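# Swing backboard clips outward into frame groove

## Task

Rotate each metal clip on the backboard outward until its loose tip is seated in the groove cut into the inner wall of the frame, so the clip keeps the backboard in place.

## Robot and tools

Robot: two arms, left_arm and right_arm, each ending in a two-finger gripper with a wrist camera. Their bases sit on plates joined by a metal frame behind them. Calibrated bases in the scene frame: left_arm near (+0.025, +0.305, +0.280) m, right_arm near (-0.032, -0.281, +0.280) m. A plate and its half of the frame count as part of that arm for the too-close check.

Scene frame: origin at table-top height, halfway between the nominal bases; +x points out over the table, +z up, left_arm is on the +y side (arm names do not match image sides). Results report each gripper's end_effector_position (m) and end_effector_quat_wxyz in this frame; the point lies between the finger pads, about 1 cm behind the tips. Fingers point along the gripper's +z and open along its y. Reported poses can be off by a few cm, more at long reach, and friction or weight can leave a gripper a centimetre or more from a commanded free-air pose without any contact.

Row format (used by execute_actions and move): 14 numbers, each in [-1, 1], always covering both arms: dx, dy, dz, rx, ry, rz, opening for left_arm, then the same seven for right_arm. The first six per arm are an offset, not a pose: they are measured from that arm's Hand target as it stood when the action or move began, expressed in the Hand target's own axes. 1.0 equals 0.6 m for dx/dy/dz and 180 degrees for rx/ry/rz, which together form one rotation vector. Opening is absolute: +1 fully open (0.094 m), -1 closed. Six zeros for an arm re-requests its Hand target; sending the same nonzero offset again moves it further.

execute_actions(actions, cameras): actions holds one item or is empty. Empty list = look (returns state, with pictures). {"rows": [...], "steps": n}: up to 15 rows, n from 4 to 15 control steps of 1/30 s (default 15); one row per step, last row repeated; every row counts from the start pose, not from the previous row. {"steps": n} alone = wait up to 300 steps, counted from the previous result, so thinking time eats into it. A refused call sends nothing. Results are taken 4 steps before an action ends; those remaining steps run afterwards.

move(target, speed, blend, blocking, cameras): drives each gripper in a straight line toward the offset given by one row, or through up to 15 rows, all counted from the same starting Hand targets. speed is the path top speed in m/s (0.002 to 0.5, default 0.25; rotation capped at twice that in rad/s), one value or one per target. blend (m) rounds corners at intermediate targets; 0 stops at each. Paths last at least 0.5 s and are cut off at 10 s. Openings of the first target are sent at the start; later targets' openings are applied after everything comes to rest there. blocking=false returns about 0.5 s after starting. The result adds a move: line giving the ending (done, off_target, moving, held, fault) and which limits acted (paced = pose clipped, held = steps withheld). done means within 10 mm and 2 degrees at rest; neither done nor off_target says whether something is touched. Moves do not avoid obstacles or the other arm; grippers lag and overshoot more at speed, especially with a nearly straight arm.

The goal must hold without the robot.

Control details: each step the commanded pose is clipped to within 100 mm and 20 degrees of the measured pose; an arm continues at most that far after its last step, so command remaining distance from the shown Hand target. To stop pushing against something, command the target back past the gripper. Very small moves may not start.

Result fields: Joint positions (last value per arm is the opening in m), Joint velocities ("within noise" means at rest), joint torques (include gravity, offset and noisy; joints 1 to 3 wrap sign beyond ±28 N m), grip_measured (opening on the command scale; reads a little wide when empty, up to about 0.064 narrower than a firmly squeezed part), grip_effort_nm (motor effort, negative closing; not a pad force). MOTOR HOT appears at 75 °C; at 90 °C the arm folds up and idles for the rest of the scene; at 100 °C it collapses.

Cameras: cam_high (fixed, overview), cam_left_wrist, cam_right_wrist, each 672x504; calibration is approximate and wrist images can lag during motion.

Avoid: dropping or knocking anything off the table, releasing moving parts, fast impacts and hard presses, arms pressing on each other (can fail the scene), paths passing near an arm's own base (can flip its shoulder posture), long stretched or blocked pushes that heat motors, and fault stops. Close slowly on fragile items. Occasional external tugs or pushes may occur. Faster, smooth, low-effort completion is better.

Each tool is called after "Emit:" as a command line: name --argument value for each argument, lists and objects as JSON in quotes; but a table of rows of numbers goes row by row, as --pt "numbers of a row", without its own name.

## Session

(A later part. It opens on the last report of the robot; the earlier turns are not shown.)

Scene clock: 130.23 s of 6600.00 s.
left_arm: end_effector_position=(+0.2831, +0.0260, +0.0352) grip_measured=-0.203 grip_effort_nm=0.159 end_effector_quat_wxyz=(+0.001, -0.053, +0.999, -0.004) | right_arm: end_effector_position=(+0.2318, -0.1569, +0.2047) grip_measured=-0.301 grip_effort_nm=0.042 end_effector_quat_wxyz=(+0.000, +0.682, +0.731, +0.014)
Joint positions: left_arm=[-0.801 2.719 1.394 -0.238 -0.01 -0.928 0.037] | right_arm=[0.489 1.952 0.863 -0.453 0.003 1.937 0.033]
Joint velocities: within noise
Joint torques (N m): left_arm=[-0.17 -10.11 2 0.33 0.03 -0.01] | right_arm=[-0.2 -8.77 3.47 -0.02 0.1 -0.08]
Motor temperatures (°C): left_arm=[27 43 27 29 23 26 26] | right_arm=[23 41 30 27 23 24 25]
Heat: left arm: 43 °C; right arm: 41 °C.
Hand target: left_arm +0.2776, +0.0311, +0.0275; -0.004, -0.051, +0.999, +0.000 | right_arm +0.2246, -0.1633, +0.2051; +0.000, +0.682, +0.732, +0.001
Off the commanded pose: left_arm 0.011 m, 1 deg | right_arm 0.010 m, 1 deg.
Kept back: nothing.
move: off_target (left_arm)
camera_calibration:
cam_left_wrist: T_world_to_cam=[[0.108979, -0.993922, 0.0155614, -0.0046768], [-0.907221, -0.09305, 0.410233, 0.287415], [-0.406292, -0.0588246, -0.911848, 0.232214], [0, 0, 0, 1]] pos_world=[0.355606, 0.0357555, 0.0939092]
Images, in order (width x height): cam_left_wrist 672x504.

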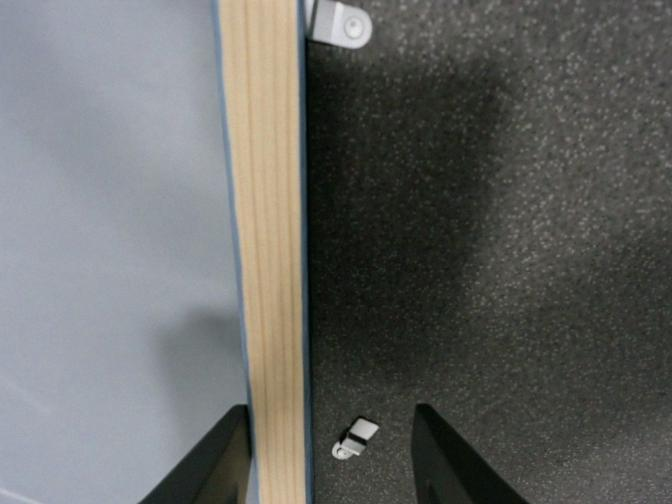

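Emit:
move --pt "0.0045 0.0065 0.0 0 0 0 -0.2 0 0 0 0 0 0 -0.3" --speed 0.1 --cameras '[]'

Scene clock: 131.17 s of 6600.00 s.
left_arm: end_effector_position=(+0.2779, +0.0315, +0.0321) grip_measured=-0.203 grip_effort_nm=0.164 end_effector_quat_wxyz=(-0.001, -0.053, +0.999, -0.001) | right_arm: end_effector_position=(+0.2318, -0.1569, +0.2047) grip_measured=-0.301 grip_effort_nm=0.042 end_effector_quat_wxyz=(+0.000, +0.682, +0.731, +0.014)
Joint positions: left_arm=[-0.801 2.72 1.368 -0.22 -0.01 -0.928 0.037] | right_arm=[0.489 1.952 0.863 -0.453 0.003 1.937 0.033]
Joint velocities: within noise
Joint torques (N m): left_arm=[-0.12 -10.62 1.85 0.33 0.03 -0.01] | right_arm=[-0.38 -8.68 3.54 -0.06 0.12 -0.07]
Motor temperatures (°C): left_arm=[27 43 27 29 23 26 26] | right_arm=[23 41 30 27 23 24 25]
Heat: left arm: 43 °C; right arm: 41 °C.
Hand target: left_arm +0.2744, +0.0348, +0.0274; -0.004, -0.051, +0.999, +0.000 | right_arm +0.2246, -0.1633, +0.2051; +0.000, +0.682, +0.732, +0.001
Off the commanded pose: left_arm 0.007 m, 0 deg | right_arm 0.010 m, 1 deg.
Kept back: nothing.
move: done
No camera images: "cameras" was empty.

Emit:
move --pt "0 0 0.0145 0 0 0 -0.2 0 0 0 0 0 0 -0.3" --speed 0.06 --cameras '["cam_left_wrist"]'

Emit:
zoom_image --camera "cam_left_wrist" --region '[220, 320, 460, 500]'

Scene clock: 132.13 s of 6600.00 s.
left_arm: end_effector_position=(+0.2742, +0.0354, +0.0236) grip_measured=-0.203 grip_effort_nm=0.159 end_effector_quat_wxyz=(-0.004, -0.053, +0.999, +0.002) | right_arm: end_effector_position=(+0.2318, -0.1569, +0.2047) grip_measured=-0.301 grip_effort_nm=0.046 end_effector_quat_wxyz=(+0.000, +0.682, +0.731, +0.014)
Joint positions: left_arm=[-0.801 2.744 1.368 -0.205 -0.01 -0.928 0.037] | right_arm=[0.489 1.952 0.863 -0.453 0.003 1.937 0.033]
Joint velocities: within noise
Joint torques (N m): left_arm=[-0.13 -10.09 2.92 0.3 0.03 0] | right_arm=[-0.32 -8.65 3.3 -0.1 0.11 -0.08]
Motor temperatures (°C): left_arm=[27 42 27 29 23 26 26] | right_arm=[23 41 30 27 23 24 25]
Heat: left arm: 42 °C; right arm: 41 °C.
Hand target: left_arm +0.2744, +0.0348, +0.0187; -0.004, -0.051, +0.999, +0.000 | right_arm +0.2246, -0.1633, +0.2051; +0.000, +0.682, +0.732, +0.001
Off the commanded pose: left_arm 0.005 m, 0 deg | right_arm 0.010 m, 1 deg.
Kept back: nothing.
move: done
camera_calibration:
cam_left_wrist: T_world_to_cam=[[0.108846, -0.994057, 0.00179515, 0.00615321], [-0.902393, -0.0980518, 0.41961, 0.283576], [-0.41694, -0.047293, -0.907703, 0.220971], [0, 0, 0, 1]] pos_world=[0.347359, 0.0443722, 0.0815739]
Images, in order (width x height): cam_left_wrist 672x504.

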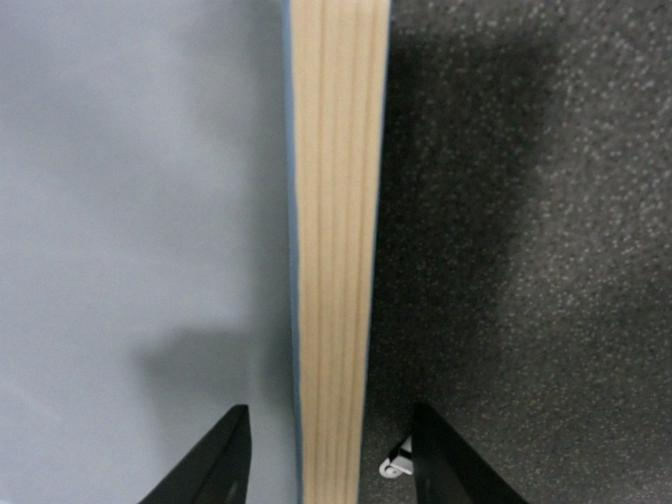

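Scaled by 2.100 from the camera's 672x504 image, which has a finer 960x720 frame.

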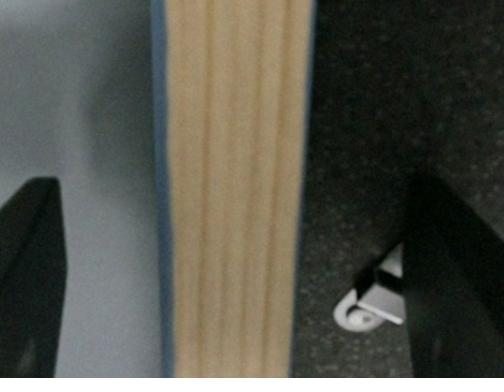

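Emit:
move --pt "-0.0070 -0.008 -0.025 0 0 0 -0.2 0 0 0 0 0 0 -0.3" --speed 0.1 --cameras '[]'

Scene clock: 133.07 s of 6600.00 s.
left_arm: end_effector_position=(+0.2722, +0.0375, +0.0236) grip_measured=-0.203 grip_effort_nm=0.159 end_effector_quat_wxyz=(-0.008, -0.053, +0.999, +0.007) | right_arm: end_effector_position=(+0.2318, -0.1569, +0.2047) grip_measured=-0.301 grip_effort_nm=0.051 end_effector_quat_wxyz=(+0.000, +0.682, +0.731, +0.014)
Joint positions: left_arm=[-0.801 2.744 1.368 -0.217 -0.01 -0.928 0.037] | right_arm=[0.489 1.952 0.863 -0.453 0.003 1.937 0.033]
Joint velocities: within noise
Joint torques (N m): left_arm=[-0.05 -13.71 3.36 -0.01 0.03 0.01] | right_arm=[-0.36 -8.55 3.54 -0.03 0.08 -0.1]
Motor temperatures (°C): left_arm=[27 42 26 29 23 26 26] | right_arm=[23 41 30 27 23 24 25]
Heat: left arm: 42 °C; right arm: 41 °C.
Hand target: left_arm +0.2791, +0.0305, +0.0336; -0.004, -0.051, +0.999, +0.000 | right_arm +0.2246, -0.1633, +0.2051; +0.000, +0.682, +0.732, +0.001
Off the commanded pose: left_arm 0.014 m, 1 deg | right_arm 0.010 m, 1 deg.
Kept back: nothing.
move: off_target (left_arm)
No camera images: "cameras" was empty.

Lift further so the joints break free, then correct.

Emit:
move --pt "0 0 -0.02 0 0 0 -0.2 0 0 0 0 0 0 -0.3" --speed 0.1 --cameras '[]'

Scene clock: 134.07 s of 6600.00 s.
left_arm: end_effector_position=(+0.2767, +0.0329, +0.0361) grip_measured=-0.203 grip_effort_nm=0.159 end_effector_quat_wxyz=(-0.005, -0.053, +0.999, +0.003) | right_arm: end_effector_position=(+0.2318, -0.1569, +0.2047) grip_measured=-0.301 grip_effort_nm=0.042 end_effector_quat_wxyz=(+0.000, +0.682, +0.731, +0.014)
Joint positions: left_arm=[-0.801 2.709 1.368 -0.243 -0.01 -0.928 0.037] | right_arm=[0.489 1.952 0.863 -0.453 0.003 1.937 0.033]
Joint velocities: within noise
Joint torques (N m): left_arm=[-0.08 -14.2 2.15 0.07 0.03 0] | right_arm=[-0.14 -8.69 3.4 -0.02 0.1 -0.05]
Motor temperatures (°C): left_arm=[27 43 26 29 23 26 26] | right_arm=[23 41 30 27 23 24 25]
Heat: left arm: 43 °C; right arm: 41 °C.
Hand target: left_arm +0.2793, +0.0304, +0.0457; -0.004, -0.051, +0.999, +0.000 | right_arm +0.2246, -0.1633, +0.2051; +0.000, +0.682, +0.732, +0.001
Off the commanded pose: left_arm 0.010 m, 0 deg | right_arm 0.010 m, 1 deg.
Kept back: nothing.
move: done
No camera images: "cameras" was empty.

Emit:
move --pt "-0.0070 -0.0095 0.018 0 0 0 -0.2 0 0 0 0 0 0 -0.3" --speed 0.1 --cameras '[]'

Scene clock: 135.03 s of 6600.00 s.
left_arm: end_effector_position=(+0.2865, +0.0225, +0.0403) grip_measured=-0.203 grip_effort_nm=0.164 end_effector_quat_wxyz=(+0.003, -0.053, +0.999, -0.006) | right_arm: end_effector_position=(+0.2318, -0.1569, +0.2047) grip_measured=-0.301 grip_effort_nm=0.042 end_effector_quat_wxyz=(+0.000, +0.682, +0.731, +0.014)
Joint positions: left_arm=[-0.801 2.709 1.404 -0.253 -0.01 -0.928 0.037] | right_arm=[0.489 1.952 0.863 -0.453 0.003 1.937 0.033]
Joint velocities: within noise
Joint torques (N m): left_arm=[-0.06 -10.07 3.79 0.12 0.03 0] | right_arm=[-0.35 -8.64 3.52 -0.05 0.09 -0.07]
Motor temperatures (°C): left_arm=[27 42 26 29 23 26 26] | right_arm=[23 41 30 27 23 24 25]
Heat: left arm: 42 °C; right arm: 41 °C.
Hand target: left_arm +0.2840, +0.0251, +0.0349; -0.004, -0.051, +0.999, +0.000 | right_arm +0.2246, -0.1633, +0.2051; +0.000, +0.682, +0.732, +0.001
Off the commanded pose: left_arm 0.007 m, 1 deg | right_arm 0.010 m, 1 deg.
Kept back: nothing.
move: done
No camera images: "cameras" was empty.

Emit:
move --pt "0.0040 0.0035 0.027 0 0 0 -0.2 0 0 0 0 0 0 -0.3" --speed 0.08 --cameras '["cam_left_wrist"]'

Emit:
zoom_image --camera "cam_left_wrist" --region '[220, 320, 460, 500]'

Scene clock: 135.97 s of 6600.00 s.
left_arm: end_effector_position=(+0.2857, +0.0233, +0.0381) grip_measured=-0.203 grip_effort_nm=0.159 end_effector_quat_wxyz=(+0.000, -0.053, +0.999, -0.002) | right_arm: end_effector_position=(+0.2318, -0.1569, +0.2047) grip_measured=-0.301 grip_effort_nm=0.037 end_effector_quat_wxyz=(+0.000, +0.682, +0.731, +0.014)
Joint positions: left_arm=[-0.801 2.719 1.415 -0.265 -0.01 -0.928 0.037] | right_arm=[0.489 1.952 0.863 -0.453 0.003 1.937 0.033]
Joint velocities: within noise
Joint torques (N m): left_arm=[-0.18 -7.04 3.45 0.55 0.02 -0.01] | right_arm=[-0.21 -8.58 3.45 -0.02 0.08 -0.05]
Motor temperatures (°C): left_arm=[27 42 27 29 23 26 26] | right_arm=[23 41 30 27 23 24 25]
Heat: left arm: 42 °C; right arm: 41 °C.
Hand target: left_arm +0.2812, +0.0270, +0.0186; -0.004, -0.051, +0.999, +0.000 | right_arm +0.2246, -0.1633, +0.2051; +0.000, +0.682, +0.732, +0.001
Off the commanded pose: left_arm 0.020 m, 1 deg | right_arm 0.010 m, 1 deg.
Kept back: nothing.
move: off_target (left_arm)
camera_calibration:
cam_left_wrist: T_world_to_cam=[[0.10896, -0.993975, 0.0118905, -0.00757373], [-0.905944, -0.0943722, 0.412745, 0.287902], [-0.409136, -0.0557447, -0.910769, 0.23644], [0, 0, 0, 1]] pos_world=[0.358385, 0.0328221, 0.0966016]
Images, in order (width x height): cam_left_wrist 672x504.

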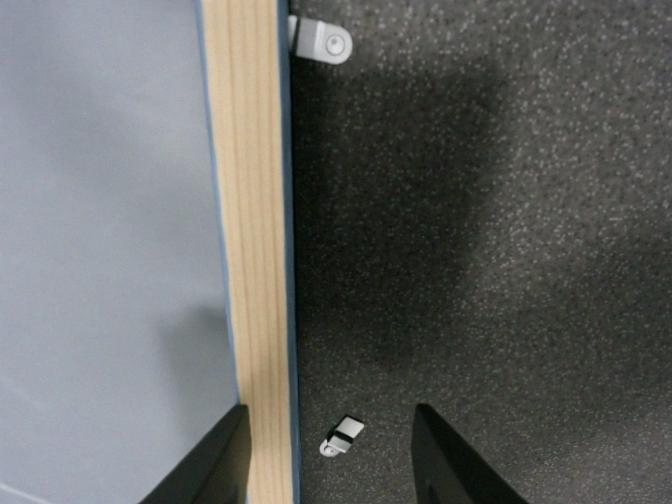

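Scaled by 2.100 from the camera's 672x504 image, which has a finer 960x720 frame.

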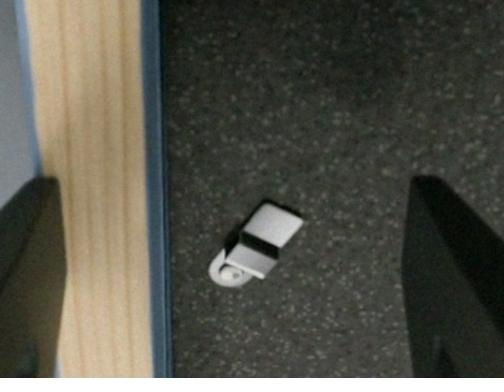

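Emit:
move --pt "0.0035 0.0075 -0.04 0 0 0 -0.1 0 0 0 0 0 0 -0.3" --speed 0.1 --cameras '[]'

Scene clock: 137.00 s of 6600.00 s.
left_arm: end_effector_position=(+0.2761, +0.0333, +0.0359) grip_measured=-0.103 grip_effort_nm=0.168 end_effector_quat_wxyz=(-0.007, -0.053, +0.999, +0.004) | right_arm: end_effector_position=(+0.2318, -0.1569, +0.2047) grip_measured=-0.301 grip_effort_nm=0.046 end_effector_quat_wxyz=(+0.000, +0.682, +0.731, +0.014)
Joint positions: left_arm=[-0.801 2.709 1.369 -0.247 -0.008 -0.928 0.042] | right_arm=[0.489 1.952 0.863 -0.453 0.003 1.937 0.033]
Joint velocities: within noise
Joint torques (N m): left_arm=[-0.05 -13.56 1.99 0.15 0.01 0] | right_arm=[-0.32 -8.66 3.48 -0.08 0.05 -0.07]
Motor temperatures (°C): left_arm=[27 42 26 29 23 26 26] | right_arm=[23 41 30 27 23 24 25]
Heat: left arm: 42 °C; right arm: 41 °C.
Hand target: left_arm +0.2789, +0.0314, +0.0426; -0.004, -0.051, +0.999, +0.000 | right_arm +0.2246, -0.1633, +0.2051; +0.000, +0.682, +0.732, +0.001
Off the commanded pose: left_arm 0.008 m, 1 deg | right_arm 0.010 m, 1 deg.
Kept back: nothing.
move: done
No camera images: "cameras" was empty.

Emit:
move --pt "-0.0035 -0.0105 0.0175 0 0 0 -0.1 0 0 0 0 0 0 -0.3" --speed 0.1 --cameras '[]'

Scene clock: 138.27 s of 6600.00 s.
left_arm: end_effector_position=(+0.2838, +0.0251, +0.0370) grip_measured=-0.103 grip_effort_nm=0.168 end_effector_quat_wxyz=(+0.000, -0.053, +0.999, -0.004) | right_arm: end_effector_position=(+0.2318, -0.1569, +0.2047) grip_measured=-0.301 grip_effort_nm=0.042 end_effector_quat_wxyz=(+0.000, +0.682, +0.731, +0.014)
Joint positions: left_arm=[-0.801 2.716 1.398 -0.248 -0.008 -0.928 0.042] | right_arm=[0.489 1.952 0.863 -0.453 0.003 1.937 0.033]
Joint velocities: within noise
Joint torques (N m): left_arm=[-0.47 -10.14 3.81 0.15 0 -0.04] | right_arm=[-0.2 -8.77 3.43 -0.08 0.11 -0.06]
Motor temperatures (°C): left_arm=[27 42 27 29 23 26 26] | right_arm=[23 41 30 27 23 24 25]
Heat: left arm: 42 °C; right arm: 41 °C.
Hand target: left_arm +0.2816, +0.0252, +0.0322; -0.004, -0.051, +0.999, +0.000 | right_arm +0.2246, -0.1633, +0.2051; +0.000, +0.682, +0.732, +0.001
Off the commanded pose: left_arm 0.005 m, 1 deg | right_arm 0.010 m, 1 deg.
Kept back: nothing.
move: done
No camera images: "cameras" was empty.

Emit:
move --pt "0.0020 0.0045 0.022 0 0 0 -0.1 0 0 0 0 0 0 -0.3" --speed 0.08 --cameras '["cam_left_wrist"]'

Emit:
zoom_image --camera "cam_left_wrist" --region '[220, 320, 460, 500]'

Scene clock: 139.37 s of 6600.00 s.
left_arm: end_effector_position=(+0.2781, +0.0309, +0.0238) grip_measured=-0.103 grip_effort_nm=0.164 end_effector_quat_wxyz=(-0.007, -0.053, +0.999, +0.004) | right_arm: end_effector_position=(+0.2318, -0.1569, +0.2047) grip_measured=-0.301 grip_effort_nm=0.042 end_effector_quat_wxyz=(+0.000, +0.682, +0.731, +0.014)
Joint positions: left_arm=[-0.801 2.755 1.406 -0.237 -0.008 -0.928 0.042] | right_arm=[0.489 1.952 0.863 -0.453 0.003 1.937 0.033]
Joint velocities: within noise
Joint torques (N m): left_arm=[-0.31 -10.06 3.69 0.3 0 -0.02] | right_arm=[-0.2 -8.59 3.38 -0.01 0.11 -0.06]
Motor temperatures (°C): left_arm=[27 42 27 29 23 26 26] | right_arm=[23 42 29 27 23 24 25]
Heat: left arm: 42 °C; right arm: 42 °C.
Hand target: left_arm +0.2800, +0.0279, +0.0190; -0.004, -0.051, +0.999, +0.000 | right_arm +0.2246, -0.1633, +0.2051; +0.000, +0.682, +0.732, +0.001
Off the commanded pose: left_arm 0.006 m, 1 deg | right_arm 0.010 m, 1 deg.
Kept back: nothing.
move: done
camera_calibration:
cam_left_wrist: T_world_to_cam=[[0.109572, -0.993979, -0.000595018, 0.00112168], [-0.900068, -0.0994733, 0.424244, 0.285854], [-0.421749, -0.0459495, -0.905548, 0.223856], [0, 0, 0, 1]] pos_world=[0.351576, 0.0398359, 0.0814406]
Images, in order (width x height): cam_left_wrist 672x504.

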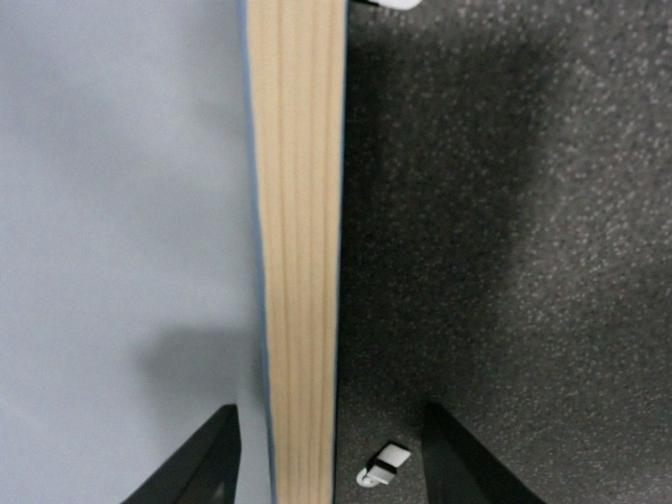

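Scaled by 2.100 from the camera's 672x504 image, which has a finer 960x720 frame.

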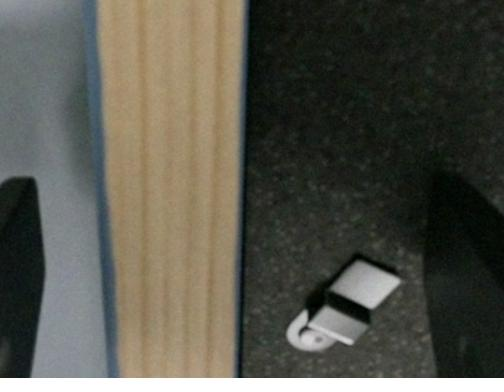

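Emit:
move --pt "0 0 0 0 0 0 -0.4 0 0 0 0 0 0 -0.3" --pt "0 0 0 0 0 0 -0.55 0 0 0 0 0 0 -0.3" --speed 0.05 --cameras '["cam_left_wrist"]'

Emit:
zoom_image --camera "cam_left_wrist" --region '[220, 320, 460, 500]'

Emit:
move --pt "0 0 0 0 0 0 -0.65 0 0 0 0 0 0 -0.3" --pt "0 0 0 0 0 0 -0.85 0 0 0 0 0 0 -0.3" --speed 0.05 --cameras '["cam_left_wrist"]'

Emit:
zoom_image --camera "cam_left_wrist" --region '[220, 320, 460, 500]'

Scene clock: 141.57 s of 6600.00 s.
left_arm: end_effector_position=(+0.2777, +0.0315, +0.0233) grip_measured=-0.547 grip_effort_nm=-0.129 end_effector_quat_wxyz=(-0.007, -0.053, +0.999, +0.004) | right_arm: end_effector_position=(+0.2318, -0.1569, +0.2047) grip_measured=-0.301 grip_effort_nm=0.046 end_effector_quat_wxyz=(+0.000, +0.682, +0.731, +0.014)
Joint positions: left_arm=[-0.801 2.757 1.406 -0.237 -0.008 -0.928 0.021] | right_arm=[0.489 1.952 0.863 -0.453 0.003 1.937 0.033]
Joint velocities: within noise
Joint torques (N m): left_arm=[-0.31 -10.18 3.67 0.3 0.01 -0.03] | right_arm=[-0.09 -8.54 3.63 -0.02 0.08 -0.08]
Motor temperatures (°C): left_arm=[27 42 27 29 23 26 26] | right_arm=[23 42 29 27 23 24 25]
Heat: left arm: 42 °C; right arm: 42 °C.
Hand target: left_arm +0.2799, +0.0279, +0.0189; -0.004, -0.051, +0.999, +0.000 | right_arm +0.2246, -0.1633, +0.2051; +0.000, +0.682, +0.732, +0.001
Off the commanded pose: left_arm 0.006 m, 1 deg | right_arm 0.010 m, 1 deg.
Kept back: nothing.
move: done
camera_calibration:
cam_left_wrist: T_world_to_cam=[[0.109533, -0.99398, -0.0025801, 0.00178996], [-0.899757, -0.100252, 0.42472, 0.285742], [-0.422422, -0.0441994, -0.905321, 0.22337], [0, 0, 0, 1]] pos_world=[0.351259, 0.0402983, 0.0808653]
Images, in order (width x height): cam_left_wrist 672x504.

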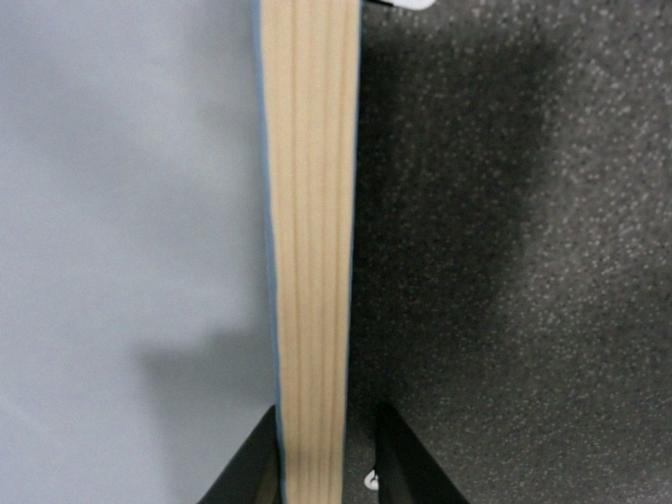

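Scaled by 2.100 from the camera's 672x504 image, which has a finer 960x720 frame.

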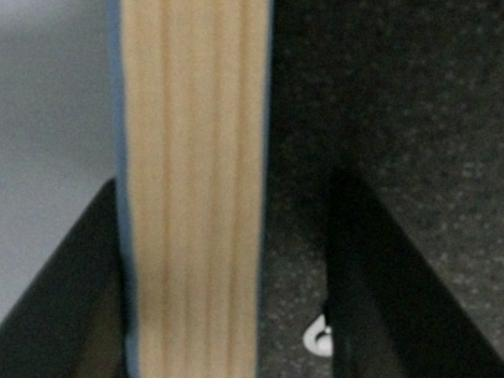

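Scene clock: 143.47 s of 6600.00 s.
left_arm: end_effector_position=(+0.2775, +0.0322, +0.0233) grip_measured=-0.769 grip_effort_nm=-1.013 end_effector_quat_wxyz=(-0.007, -0.053, +0.999, +0.006) | right_arm: end_effector_position=(+0.2318, -0.1569, +0.2047) grip_measured=-0.301 grip_effort_nm=0.037 end_effector_quat_wxyz=(+0.000, +0.682, +0.731, +0.014)
Joint positions: left_arm=[-0.801 2.757 1.406 -0.24 -0.01 -0.928 0.011] | right_arm=[0.489 1.952 0.863 -0.453 0.003 1.937 0.033]
Joint velocities: within noise
Joint torques (N m): left_arm=[-0.31 -10.19 3.67 0.31 0.03 -0.02] | right_arm=[-0.28 -8.51 3.44 -0.03 0.11 -0.05]
Motor temperatures (°C): left_arm=[27 42 27 29 23 26 26] | right_arm=[23 42 29 27 23 24 25]
Heat: left arm: 42 °C; right arm: 42 °C.
Hand target: left_arm +0.2799, +0.0279, +0.0189; -0.004, -0.051, +0.999, +0.000 | right_arm +0.2246, -0.1633, +0.2051; +0.000, +0.682, +0.732, +0.001
Off the commanded pose: left_arm 0.007 m, 1 deg | right_arm 0.010 m, 1 deg.
Kept back: nothing.
move: done
camera_calibration:
cam_left_wrist: T_world_to_cam=[[0.109461, -0.993974, -0.00586025, 0.00262147], [-0.899584, -0.101571, 0.424774, 0.28562], [-0.422809, -0.0412245, -0.905281, 0.223336], [0, 0, 0, 1]] pos_world=[0.35108, 0.0408233, 0.0808732]
Images, in order (width x height): cam_left_wrist 672x504.

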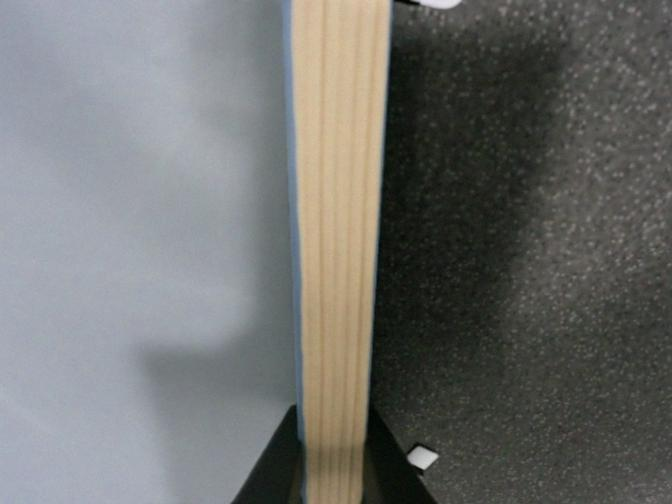

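Scaled by 2.100 from the camera's 672x504 image, which has a finer 960x720 frame.

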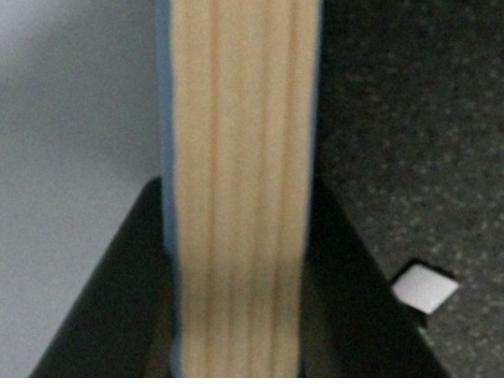

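Emit:
move --pt "0 0 0 0 0 0 -0.55 0 0 0 0 0 0 -0.3" --pt "0 0 -0.035 0 0 0 -0.1 0 0 0 0 0 0 -0.3" --speed 0.1 --cameras '["cam_left_wrist"]'

Emit:
zoom_image --camera "cam_left_wrist" --region '[220, 320, 460, 500]'

Scene clock: 145.90 s of 6600.00 s.
left_arm: end_effector_position=(+0.2790, +0.0306, +0.0301) grip_measured=-0.103 grip_effort_nm=0.168 end_effector_quat_wxyz=(-0.005, -0.053, +0.999, +0.003) | right_arm: end_effector_position=(+0.2318, -0.1569, +0.2047) grip_measured=-0.301 grip_effort_nm=0.037 end_effector_quat_wxyz=(+0.000, +0.682, +0.731, +0.014)
Joint positions: left_arm=[-0.801 2.734 1.395 -0.245 -0.01 -0.928 0.042] | right_arm=[0.489 1.952 0.863 -0.453 0.003 1.937 0.033]
Joint velocities: within noise
Joint torques (N m): left_arm=[-0.35 -14.48 1.85 0.07 0.02 -0.03] | right_arm=[-0.24 -8.65 3.51 -0.05 0.12 -0.05]
Motor temperatures (°C): left_arm=[27 43 26 29 23 26 26] | right_arm=[23 42 29 27 23 24 25]
Heat: left arm: 43 °C; right arm: 42 °C.
Hand target: left_arm +0.2802, +0.0277, +0.0400; -0.004, -0.051, +0.999, +0.000 | right_arm +0.2246, -0.1633, +0.2051; +0.000, +0.682, +0.732, +0.001
Off the commanded pose: left_arm 0.010 m, 0 deg | right_arm 0.010 m, 1 deg.
Kept back: nothing.
move: done
camera_calibration:
cam_left_wrist: T_world_to_cam=[[0.109579, -0.993978, 0.000179496, 0.00072386], [-0.901544, -0.0993131, 0.421135, 0.284508], [-0.418581, -0.0463095, -0.906998, 0.229081], [0, 0, 0, 1]] pos_world=[0.352306, 0.0395835, 0.0879601]
Images, in order (width x height): cam_left_wrist 672x504.

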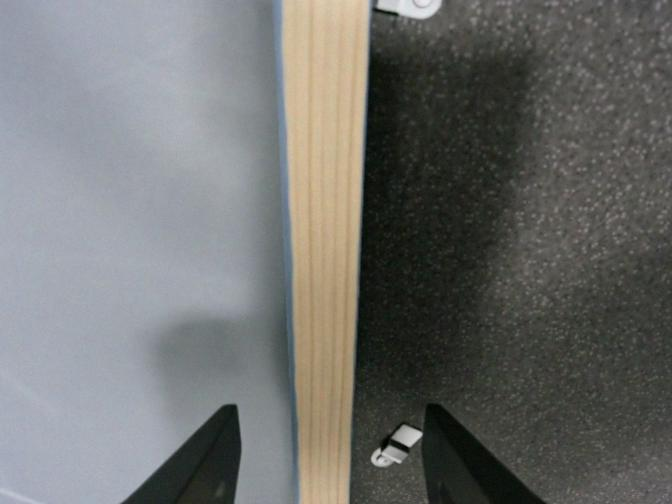

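Scaled by 2.100 from the camera's 672x504 image, which has a finer 960x720 frame.

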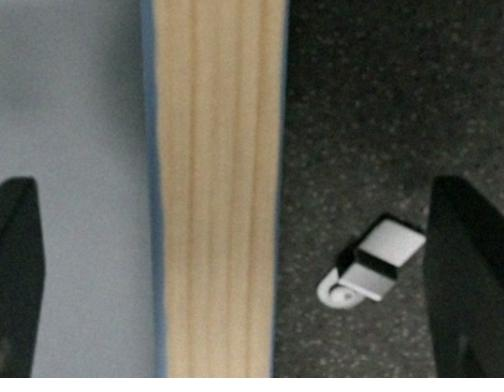

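Emit:
move --pt "-0.0052 -0.0065 0.005 0 0 0 -0.1 0 0 0 0 0 0 -0.3" --speed 0.1 --cameras '[]'

Scene clock: 146.93 s of 6600.00 s.
left_arm: end_effector_position=(+0.2770, +0.0328, +0.0301) grip_measured=-0.103 grip_effort_nm=0.164 end_effector_quat_wxyz=(-0.009, -0.053, +0.999, +0.008) | right_arm: end_effector_position=(+0.2318, -0.1569, +0.2047) grip_measured=-0.301 grip_effort_nm=0.042 end_effector_quat_wxyz=(+0.000, +0.682, +0.731, +0.014)
Joint positions: left_arm=[-0.801 2.734 1.395 -0.256 -0.01 -0.928 0.042] | right_arm=[0.489 1.952 0.863 -0.453 0.003 1.937 0.033]
Joint velocities: within noise
Joint torques (N m): left_arm=[-0.32 -12.75 4.16 0.04 0.03 -0.02] | right_arm=[-0.21 -8.76 3.51 -0.06 0.08 -0.06]
Motor temperatures (°C): left_arm=[27 43 26 28 23 26 26] | right_arm=[23 42 29 27 23 24 25]
Heat: left arm: 43 °C; right arm: 42 °C.
Hand target: left_arm +0.2837, +0.0242, +0.0370; -0.004, -0.051, +0.999, +0.000 | right_arm +0.2246, -0.1633, +0.2051; +0.000, +0.682, +0.732, +0.001
Off the commanded pose: left_arm 0.013 m, 1 deg | right_arm 0.010 m, 1 deg.
Kept back: nothing.
move: off_target (left_arm)
No camera images: "cameras" was empty.

Emit:
move --pt "-0.0035 -0.003 0.01 0 0 0 -0.1 0 0 0 0 0 0 -0.3" --speed 0.1 --cameras '[]'

Scene clock: 147.87 s of 6600.00 s.
left_arm: end_effector_position=(+0.2864, +0.0228, +0.0337) grip_measured=-0.103 grip_effort_nm=0.168 end_effector_quat_wxyz=(+0.000, -0.053, +0.999, -0.003) | right_arm: end_effector_position=(+0.2318, -0.1569, +0.2047) grip_measured=-0.301 grip_effort_nm=0.042 end_effector_quat_wxyz=(+0.000, +0.682, +0.731, +0.014)
Joint positions: left_arm=[-0.801 2.734 1.426 -0.259 -0.01 -0.928 0.042] | right_arm=[0.489 1.952 0.863 -0.453 0.003 1.937 0.033]
Joint velocities: within noise
Joint torques (N m): left_arm=[-0.2 -10.69 3.9 0.11 0.02 -0.01] | right_arm=[-0.17 -8.64 3.37 -0.01 0.11 -0.05]
Motor temperatures (°C): left_arm=[27 43 26 28 23 26 26] | right_arm=[23 42 29 27 23 24 25]
Heat: left arm: 43 °C; right arm: 42 °C.
Hand target: left_arm +0.2858, +0.0227, +0.0309; -0.004, -0.051, +0.999, +0.000 | right_arm +0.2246, -0.1633, +0.2051; +0.000, +0.682, +0.732, +0.001
Off the commanded pose: left_arm 0.003 m, 1 deg | right_arm 0.010 m, 1 deg.
Kept back: nothing.
move: done
No camera images: "cameras" was empty.

Emit:
move --pt "0.0030 0.003 0.028 0 0 0 -0.1 0 0 0 0 0 0 -0.3" --speed 0.08 --cameras '["cam_left_wrist"]'

Emit:
zoom_image --camera "cam_left_wrist" --region '[220, 320, 460, 500]'

Scene clock: 148.80 s of 6600.00 s.
left_arm: end_effector_position=(+0.2838, +0.0250, +0.0231) grip_measured=-0.103 grip_effort_nm=0.164 end_effector_quat_wxyz=(-0.005, -0.053, +0.999, +0.002) | right_arm: end_effector_position=(+0.2318, -0.1569, +0.2047) grip_measured=-0.301 grip_effort_nm=0.042 end_effector_quat_wxyz=(+0.000, +0.682, +0.731, +0.014)
Joint positions: left_arm=[-0.801 2.769 1.444 -0.254 -0.009 -0.928 0.042] | right_arm=[0.489 1.952 0.863 -0.453 0.003 1.937 0.033]
Joint velocities: within noise
Joint torques (N m): left_arm=[-0.23 -9.33 3.74 0.34 0.01 -0.01] | right_arm=[-0.23 -8.81 3.54 -0.03 0.1 -0.07]
Motor temperatures (°C): left_arm=[27 43 27 28 23 26 26] | right_arm=[23 42 29 27 23 24 25]
Heat: left arm: 43 °C; right arm: 42 °C.
Hand target: left_arm +0.2838, +0.0242, +0.0142; -0.004, -0.051, +0.999, +0.000 | right_arm +0.2246, -0.1633, +0.2051; +0.000, +0.682, +0.732, +0.001
Off the commanded pose: left_arm 0.009 m, 0 deg | right_arm 0.010 m, 1 deg.
Kept back: nothing.
move: done
camera_calibration:
cam_left_wrist: T_world_to_cam=[[0.109635, -0.993965, 0.00361615, -0.00545989], [-0.902171, -0.0979813, 0.420104, 0.291407], [-0.417215, -0.0493204, -0.907469, 0.224165], [0, 0, 0, 1]] pos_world=[0.357022, 0.0341814, 0.0810207]
Images, in order (width x height): cam_left_wrist 672x504.

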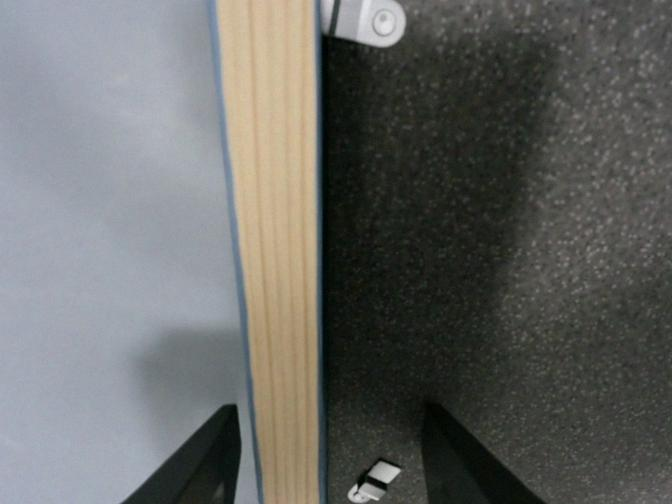

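Scaled by 2.100 from the camera's 672x504 image, which has a finer 960x720 frame.

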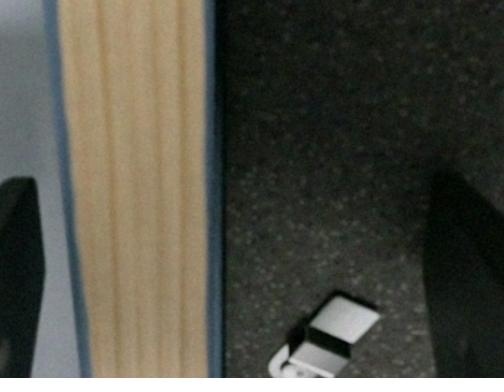

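Emit:
move --pt "0 0 0 0 0 0 -0.4 0 0 0 0 0 0 -0.3" --pt "0 0 0 0 0 0 -0.55 0 0 0 0 0 0 -0.3" --speed 0.05 --cameras '["cam_left_wrist"]'

Emit:
zoom_image --camera "cam_left_wrist" --region '[220, 320, 460, 500]'

Emit:
move --pt "0 0 0 0 0 0 -0.65 0 0 0 0 0 0 -0.3" --pt "0 0 0 0 0 0 -0.85 0 0 0 0 0 0 -0.3" --speed 0.05 --cameras '["cam_left_wrist"]'

Emit:
zoom_image --camera "cam_left_wrist" --region '[220, 320, 460, 500]'

Scene clock: 151.93 s of 6600.00 s.
left_arm: end_effector_position=(+0.2835, +0.0260, +0.0231) grip_measured=-0.546 grip_effort_nm=-0.168 end_effector_quat_wxyz=(-0.005, -0.054, +0.999, +0.003) | right_arm: end_effector_position=(+0.2318, -0.1569, +0.2047) grip_measured=-0.301 grip_effort_nm=0.046 end_effector_quat_wxyz=(+0.000, +0.682, +0.731, +0.014)
Joint positions: left_arm=[-0.8 2.769 1.444 -0.258 -0.01 -0.928 0.021] | right_arm=[0.489 1.952 0.863 -0.453 0.003 1.937 0.033]
Joint velocities: within noise
Joint torques (N m): left_arm=[-0.28 -9.33 3.73 0.38 0.02 -0.01] | right_arm=[-0.31 -8.55 3.29 -0.05 0.09 -0.04]
Motor temperatures (°C): left_arm=[27 42 27 28 23 26 26] | right_arm=[23 42 29 27 23 24 25]
Heat: left arm: 42 °C; right arm: 42 °C.
Hand target: left_arm +0.2838, +0.0243, +0.0142; -0.004, -0.051, +0.999, +0.000 | right_arm +0.2246, -0.1633, +0.2051; +0.000, +0.682, +0.732, +0.001
Off the commanded pose: left_arm 0.009 m, 0 deg | right_arm 0.010 m, 1 deg.
Kept back: nothing.
move: done
camera_calibration:
cam_left_wrist: T_world_to_cam=[[0.109949, -0.993937, -0.000358231, -0.0044474], [-0.901514, -0.0998768, 0.421067, 0.291032], [-0.41855, -0.0459729, -0.907029, 0.224358], [0, 0, 0, 1]] pos_world=[0.356764, 0.0349613, 0.0809537]
Images, in order (width x height): cam_left_wrist 672x504.

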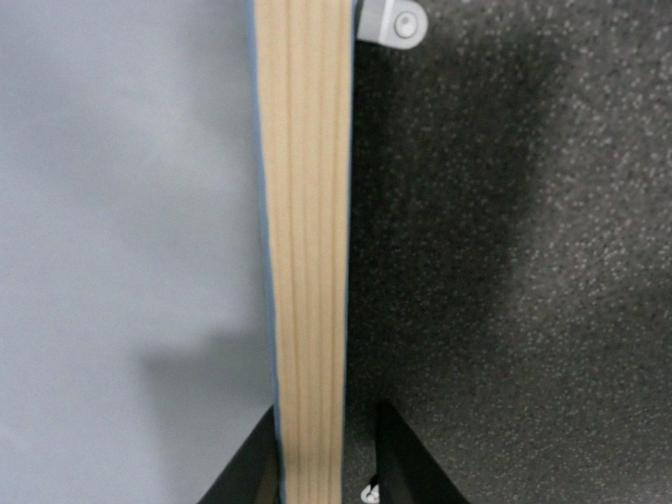

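Scaled by 2.100 from the camera's 672x504 image, which has a finer 960x720 frame.

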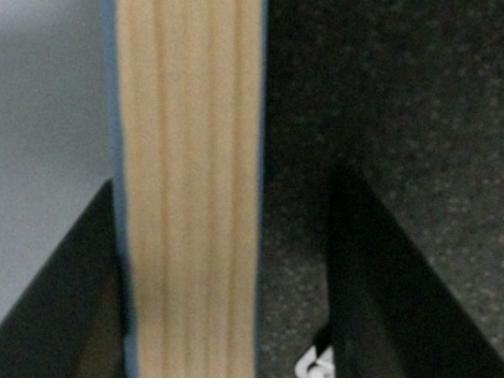

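Scene clock: 153.83 s of 6600.00 s.
left_arm: end_effector_position=(+0.2831, +0.0276, +0.0231) grip_measured=-0.768 grip_effort_nm=-1.009 end_effector_quat_wxyz=(-0.006, -0.054, +0.999, +0.007) | right_arm: end_effector_position=(+0.2318, -0.1569, +0.2047) grip_measured=-0.301 grip_effort_nm=0.037 end_effector_quat_wxyz=(+0.000, +0.682, +0.731, +0.014)
Joint positions: left_arm=[-0.8 2.769 1.444 -0.264 -0.014 -0.928 0.011] | right_arm=[0.489 1.952 0.863 -0.453 0.003 1.937 0.033]
Joint velocities: within noise
Joint torques (N m): left_arm=[-0.28 -9.33 3.71 0.42 0.07 -0.01] | right_arm=[-0.34 -8.44 3.26 -0.08 0.12 -0.07]
Motor temperatures (°C): left_arm=[27 42 27 28 23 26 26] | right_arm=[23 42 29 27 23 24 25]
Heat: left arm: 42 °C; right arm: 42 °C.
Hand target: left_arm +0.2838, +0.0243, +0.0142; -0.004, -0.052, +0.999, +0.000 | right_arm +0.2246, -0.1633, +0.2051; +0.000, +0.682, +0.732, +0.001
Off the commanded pose: left_arm 0.010 m, 1 deg | right_arm 0.010 m, 1 deg.
Kept back: nothing.
move: done
camera_calibration:
cam_left_wrist: T_world_to_cam=[[0.110189, -0.993884, -0.00722862, -0.0027239], [-0.901019, -0.102958, 0.421385, 0.29079], [-0.419552, -0.0399189, -0.906853, 0.224408], [0, 0, 0, 1]] pos_world=[0.356459, 0.0361902, 0.0809507]
Images, in order (width x height): cam_left_wrist 672x504.

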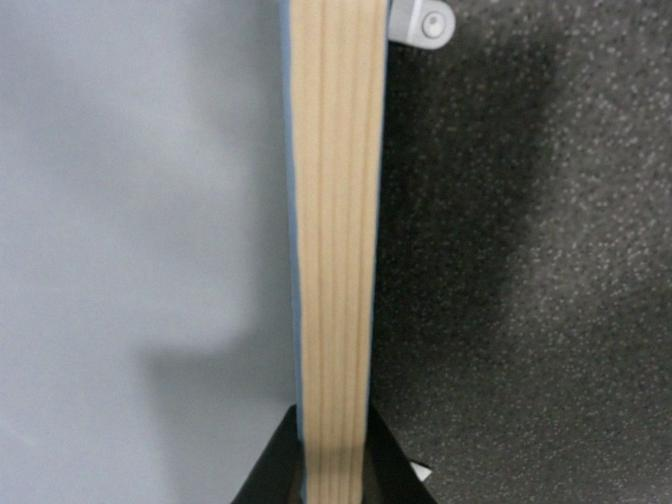

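Scaled by 2.100 from the camera's 672x504 image, which has a finer 960x720 frame.

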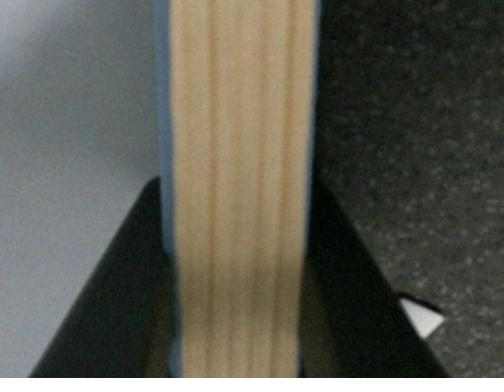

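Emit:
move --pt "0 0 0 0 0 0 -0.55 0 0 0 0 0 0 -0.3" --pt "0 0 -0.035 0 0 0 -0.1 0 0 0 0 0 0 -0.3" --speed 0.1 --cameras '["cam_left_wrist"]'

Emit:
zoom_image --camera "cam_left_wrist" --region '[220, 320, 460, 500]'

Scene clock: 156.17 s of 6600.00 s.
left_arm: end_effector_position=(+0.2804, +0.0298, +0.0241) grip_measured=-0.103 grip_effort_nm=0.164 end_effector_quat_wxyz=(-0.009, -0.054, +0.998, +0.008) | right_arm: end_effector_position=(+0.2318, -0.1569, +0.2047) grip_measured=-0.301 grip_effort_nm=0.046 end_effector_quat_wxyz=(+0.000, +0.682, +0.731, +0.014)
Joint positions: left_arm=[-0.8 2.762 1.431 -0.264 -0.011 -0.928 0.042] | right_arm=[0.489 1.952 0.863 -0.453 0.003 1.937 0.033]
Joint velocities: within noise
Joint torques (N m): left_arm=[-0.32 -14.86 1.91 0.12 0.04 -0.02] | right_arm=[-0.18 -8.59 3.34 -0.06 0.08 -0.08]
Motor temperatures (°C): left_arm=[27 42 27 28 23 26 26] | right_arm=[23 42 29 27 23 24 25]
Heat: left arm: 42 °C; right arm: 42 °C.
Hand target: left_arm +0.2839, +0.0244, +0.0351; -0.004, -0.052, +0.999, +0.000 | right_arm +0.2246, -0.1633, +0.2051; +0.000, +0.682, +0.732, +0.001
Off the commanded pose: left_arm 0.013 m, 1 deg | right_arm 0.010 m, 1 deg.
Kept back: nothing.
move: off_target (left_arm); target 2's new opening was sent with left_arm's hand 0.013 m and 1 deg from that target
camera_calibration:
cam_left_wrist: T_world_to_cam=[[0.110121, -0.993868, -0.00999413, -0.000179867], [-0.898419, -0.103836, 0.426687, 0.287289], [-0.425108, -0.0380082, -0.904344, 0.225692], [0, 0, 0, 1]] pos_world=[0.35407, 0.0382303, 0.0815187]
Images, in order (width x height): cam_left_wrist 672x504.

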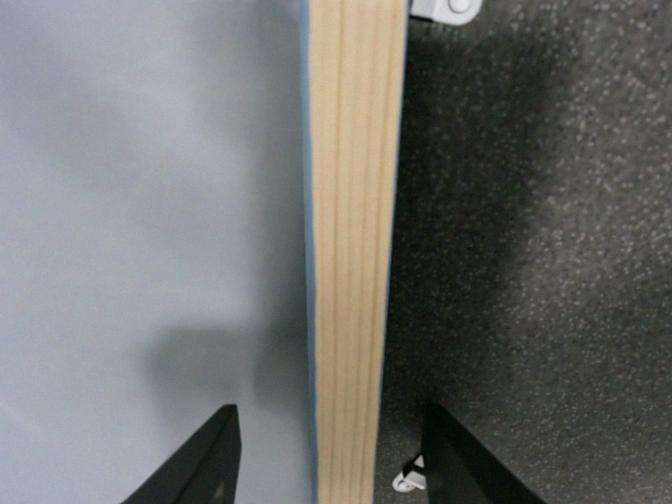

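Scaled by 2.100 from the camera's 672x504 image, which has a finer 960x720 frame.

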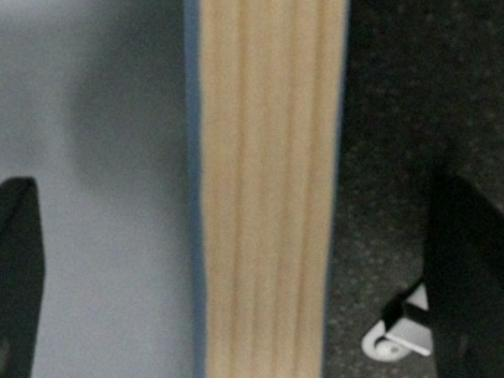

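Emit:
move --pt "0 0 -0.03 0 0 0 -0.1 0 0 0 0 0 0 -0.3" --pt "-0.0060 -0.010 -0.01 0 0 0 -0.1 0 0 0 0 0 0 -0.3" --speed 0.1 --cameras '["cam_left_wrist"]'

Emit:
zoom_image --camera "cam_left_wrist" --region '[300, 360, 440, 480]'

Scene clock: 160.27 s of 6600.00 s.
left_arm: end_effector_position=(+0.2914, +0.0182, +0.0454) grip_measured=-0.103 grip_effort_nm=0.168 end_effector_quat_wxyz=(+0.002, -0.054, +0.999, -0.005) | right_arm: end_effector_position=(+0.2318, -0.1569, +0.2047) grip_measured=-0.301 grip_effort_nm=0.037 end_effector_quat_wxyz=(+0.000, +0.682, +0.731, +0.014)
Joint positions: left_arm=[-0.8 2.705 1.435 -0.29 -0.011 -0.928 0.042] | right_arm=[0.489 1.952 0.863 -0.453 0.003 1.937 0.033]
Joint velocities: within noise
Joint torques (N m): left_arm=[-0.47 -10.48 3.95 0.11 0.04 -0.03] | right_arm=[-0.21 -8.65 3.63 -0.03 0.11 -0.06]
Motor temperatures (°C): left_arm=[27 44 27 28 23 26 26] | right_arm=[23 42 29 27 23 24 25]
Heat: left arm: 44 °C; right arm: 42 °C.
Hand target: left_arm +0.2883, +0.0186, +0.0412; -0.004, -0.052, +0.999, +0.000 | right_arm +0.2246, -0.1633, +0.2051; +0.000, +0.682, +0.732, +0.001
Off the commanded pose: left_arm 0.005 m, 1 deg | right_arm 0.010 m, 1 deg.
Kept back: nothing.
move: done
camera_calibration:
cam_left_wrist: T_world_to_cam=[[0.110502, -0.993717, 0.0177648, -0.0140045], [-0.908034, -0.0936747, 0.408288, 0.290377], [-0.404059, -0.0612476, -0.91268, 0.243906], [0, 0, 0, 1]] pos_world=[0.363772, 0.0282231, 0.104299]
Images, in order (width x height): cam_left_wrist 672x504.

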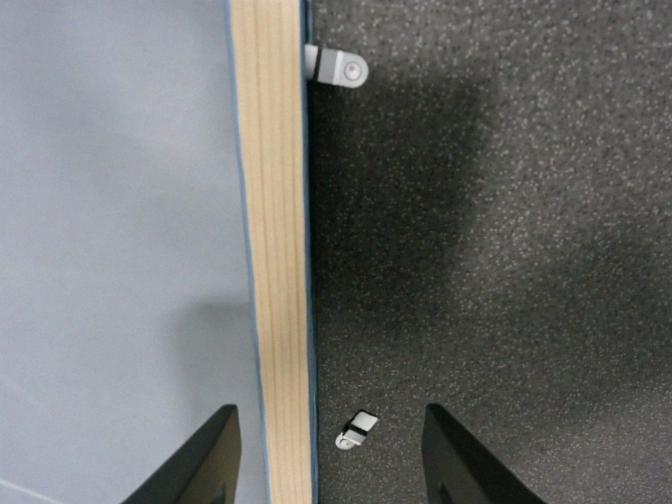

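Scaled by 3.600 from the camera's 672x504 image, which has a finer 960x720 frame.

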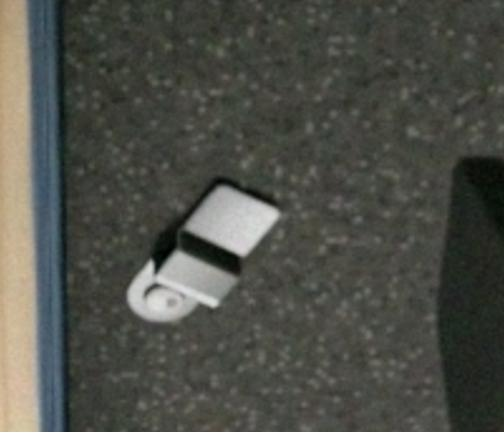

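Emit:
move --pt "0.0105 0.008 0.038 0 0 0 0 0 0 0 0 0 0 -0.3" --speed 0.08 --cameras '["cam_left_wrist"]'

Emit:
zoom_image --camera "cam_left_wrist" --region '[300, 380, 500, 500]'

Scene clock: 161.43 s of 6600.00 s.
left_arm: end_effector_position=(+0.2816, +0.0268, +0.0234) grip_measured=-0.003 grip_effort_nm=0.164 end_effector_quat_wxyz=(-0.006, -0.052, +0.999, +0.004) | right_arm: end_effector_position=(+0.2318, -0.1569, +0.2047) grip_measured=-0.301 grip_effort_nm=0.037 end_effector_quat_wxyz=(+0.000, +0.682, +0.731, +0.014)
Joint positions: left_arm=[-0.803 2.765 1.435 -0.255 -0.01 -0.928 0.047] | right_arm=[0.489 1.952 0.863 -0.453 0.003 1.937 0.033]
Joint velocities: within noise
Joint torques (N m): left_arm=[-0.7 -10.22 3.54 0.3 0.03 -0.08] | right_arm=[-0.25 -8.59 3.56 -0.08 0.1 -0.06]
Motor temperatures (°C): left_arm=[27 44 27 28 23 26 26] | right_arm=[23 42 29 27 23 24 25]
Heat: left arm: 44 °C; right arm: 42 °C.
Hand target: left_arm +0.2811, +0.0229, +0.0183; -0.004, -0.051, +0.999, +0.000 | right_arm +0.2246, -0.1633, +0.2051; +0.000, +0.682, +0.732, +0.001
Off the commanded pose: left_arm 0.006 m, 1 deg | right_arm 0.010 m, 1 deg.
Kept back: nothing.
move: done
camera_calibration:
cam_left_wrist: T_world_to_cam=[[0.107652, -0.994187, -0.00155779, -0.00279641], [-0.901314, -0.0982566, 0.421875, 0.289129], [-0.419576, -0.0440116, -0.906653, 0.224167], [0, 0, 0, 1]] pos_world=[0.354952, 0.0354946, 0.0812609]
Images, in order (width x height): cam_left_wrist 672x504.

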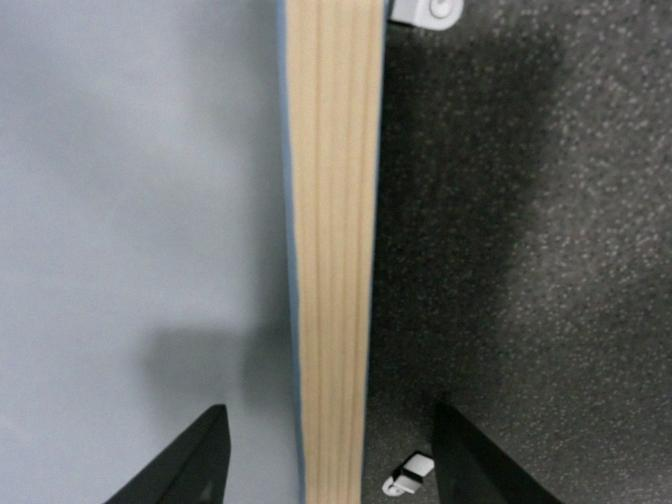

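Scaled by 2.520 from the camera's 672x504 image, which has a finer 960x720 frame.

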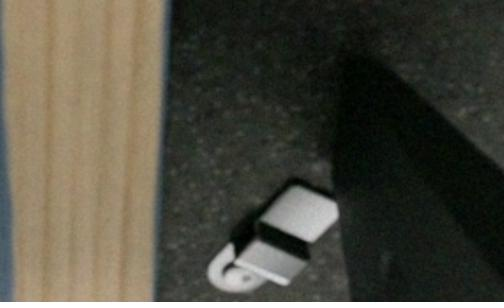

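Emit:
move --pt "0.0 0.0 0.02 0 0 0 0 0 0 0 0 0 0 -0.3" --speed 0.05 --cameras '["cam_left_wrist"]'

Emit:
zoom_image --camera "cam_left_wrist" --region '[300, 380, 500, 500]'

Scene clock: 162.37 s of 6600.00 s.
left_arm: end_effector_position=(+0.2853, +0.0213, +0.0224) grip_measured=-0.003 grip_effort_nm=0.164 end_effector_quat_wxyz=(-0.003, -0.052, +0.999, -0.003) | right_arm: end_effector_position=(+0.2318, -0.1569, +0.2047) grip_measured=-0.301 grip_effort_nm=0.046 end_effector_quat_wxyz=(+0.000, +0.682, +0.731, +0.014)
Joint positions: left_arm=[-0.803 2.775 1.455 -0.252 -0.005 -0.928 0.047] | right_arm=[0.489 1.952 0.863 -0.453 0.003 1.937 0.033]
Joint velocities: within noise
Joint torques (N m): left_arm=[-0.66 -7.83 3.69 0.47 -0.03 -0.09] | right_arm=[-0.28 -8.64 3.52 -0.06 0.1 -0.05]
Motor temperatures (°C): left_arm=[27 43 27 28 23 26 26] | right_arm=[23 42 29 27 23 24 25]
Heat: left arm: 43 °C; right arm: 42 °C.
Hand target: left_arm +0.2812, +0.0227, +0.0064; -0.004, -0.051, +0.999, +0.000 | right_arm +0.2246, -0.1633, +0.2051; +0.000, +0.682, +0.732, +0.001
Off the commanded pose: left_arm 0.017 m, 0 deg | right_arm 0.010 m, 1 deg.
Kept back: nothing.
move: off_target (left_arm)
camera_calibration:
cam_left_wrist: T_world_to_cam=[[0.107842, -0.994091, 0.0123387, -0.00895178], [-0.903464, -0.0928166, 0.418494, 0.292958], [-0.414876, -0.056279, -0.908136, 0.223482], [0, 0, 0, 1]] pos_world=[0.35836, 0.0308698, 0.080461]
Images, in order (width x height): cam_left_wrist 672x504.

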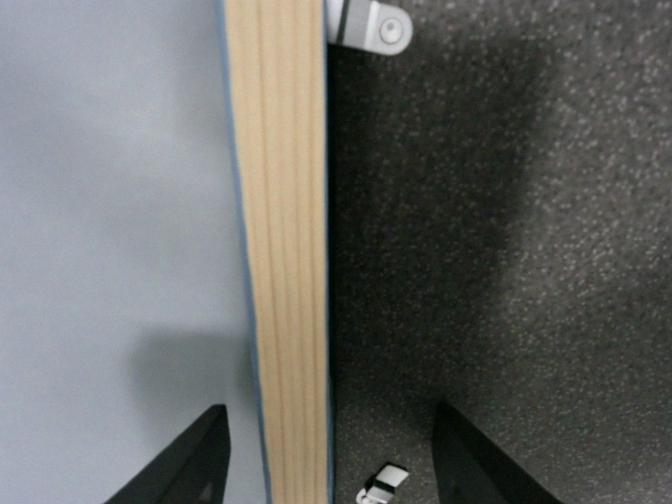

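Scaled by 2.520 from the camera's 672x504 image, which has a finer 960x720 frame.

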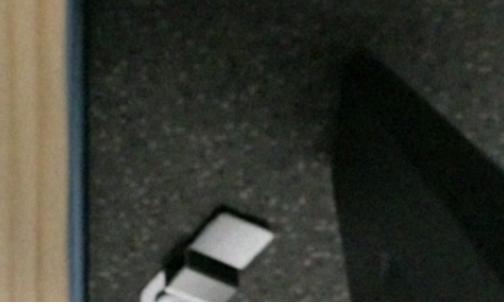

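Emit:
move --pt "0 0 0 0 0 0 -0.3 0 0 0 0 0 0 -0.3" --pt "0 0 0 0 0 0 -0.45 0 0 0 0 0 0 -0.3" --speed 0.05 --cameras '["cam_left_wrist"]'

Emit:
zoom_image --camera "cam_left_wrist" --region '[300, 380, 500, 500]'

Scene clock: 164.50 s of 6600.00 s.
left_arm: end_effector_position=(+0.2856, +0.0206, +0.0222) grip_measured=-0.446 grip_effort_nm=-0.203 end_effector_quat_wxyz=(-0.003, -0.052, +0.999, -0.003) | right_arm: end_effector_position=(+0.2318, -0.1569, +0.2047) grip_measured=-0.301 grip_effort_nm=0.046 end_effector_quat_wxyz=(+0.000, +0.682, +0.731, +0.014)
Joint positions: left_arm=[-0.804 2.776 1.458 -0.252 -0.006 -0.928 0.026] | right_arm=[0.489 1.952 0.863 -0.453 0.003 1.937 0.033]
Joint velocities: within noise
Joint torques (N m): left_arm=[-0.59 -7.94 3.48 0.47 -0.02 -0.08] | right_arm=[-0.25 -8.58 3.49 -0.07 0.09 -0.08]
Motor temperatures (°C): left_arm=[27 43 26 28 23 26 26] | right_arm=[23 42 29 27 23 24 25]
Heat: left arm: 43 °C; right arm: 42 °C.
Hand target: left_arm +0.2811, +0.0228, +0.0063; -0.004, -0.051, +0.999, +0.000 | right_arm +0.2246, -0.1633, +0.2051; +0.000, +0.682, +0.732, +0.001
Off the commanded pose: left_arm 0.017 m, 0 deg | right_arm 0.010 m, 1 deg.
Kept back: nothing.
move: off_target (left_arm); target 2's new opening was sent with left_arm's hand 0.017 m and 1 deg from that target
camera_calibration:
cam_left_wrist: T_world_to_cam=[[0.106704, -0.994208, 0.0128128, -0.00943411], [-0.904132, -0.0916584, 0.417306, 0.293428], [-0.413714, -0.0561126, -0.908676, 0.223067], [0, 0, 0, 1]] pos_world=[0.358591, 0.0300326, 0.0803672]
Images, in order (width x height): cam_left_wrist 672x504.

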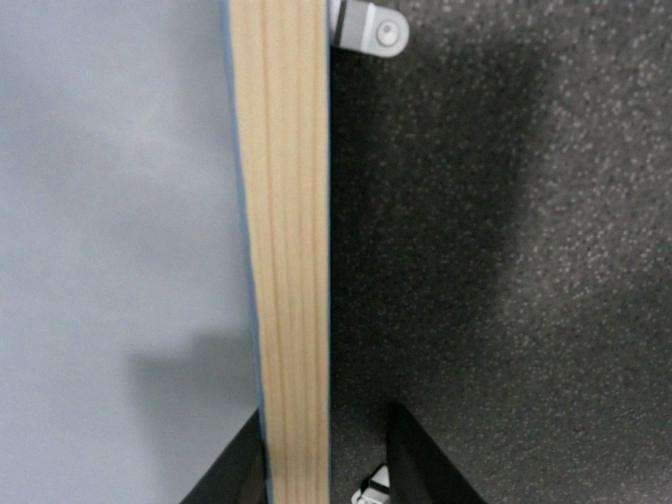

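Scaled by 2.520 from the camera's 672x504 image, which has a finer 960x720 frame.

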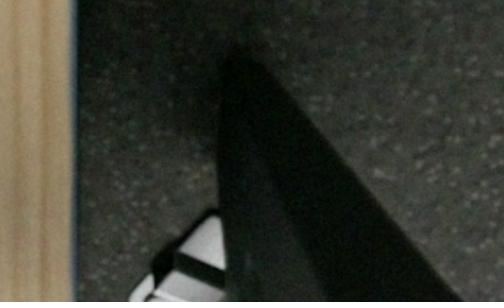

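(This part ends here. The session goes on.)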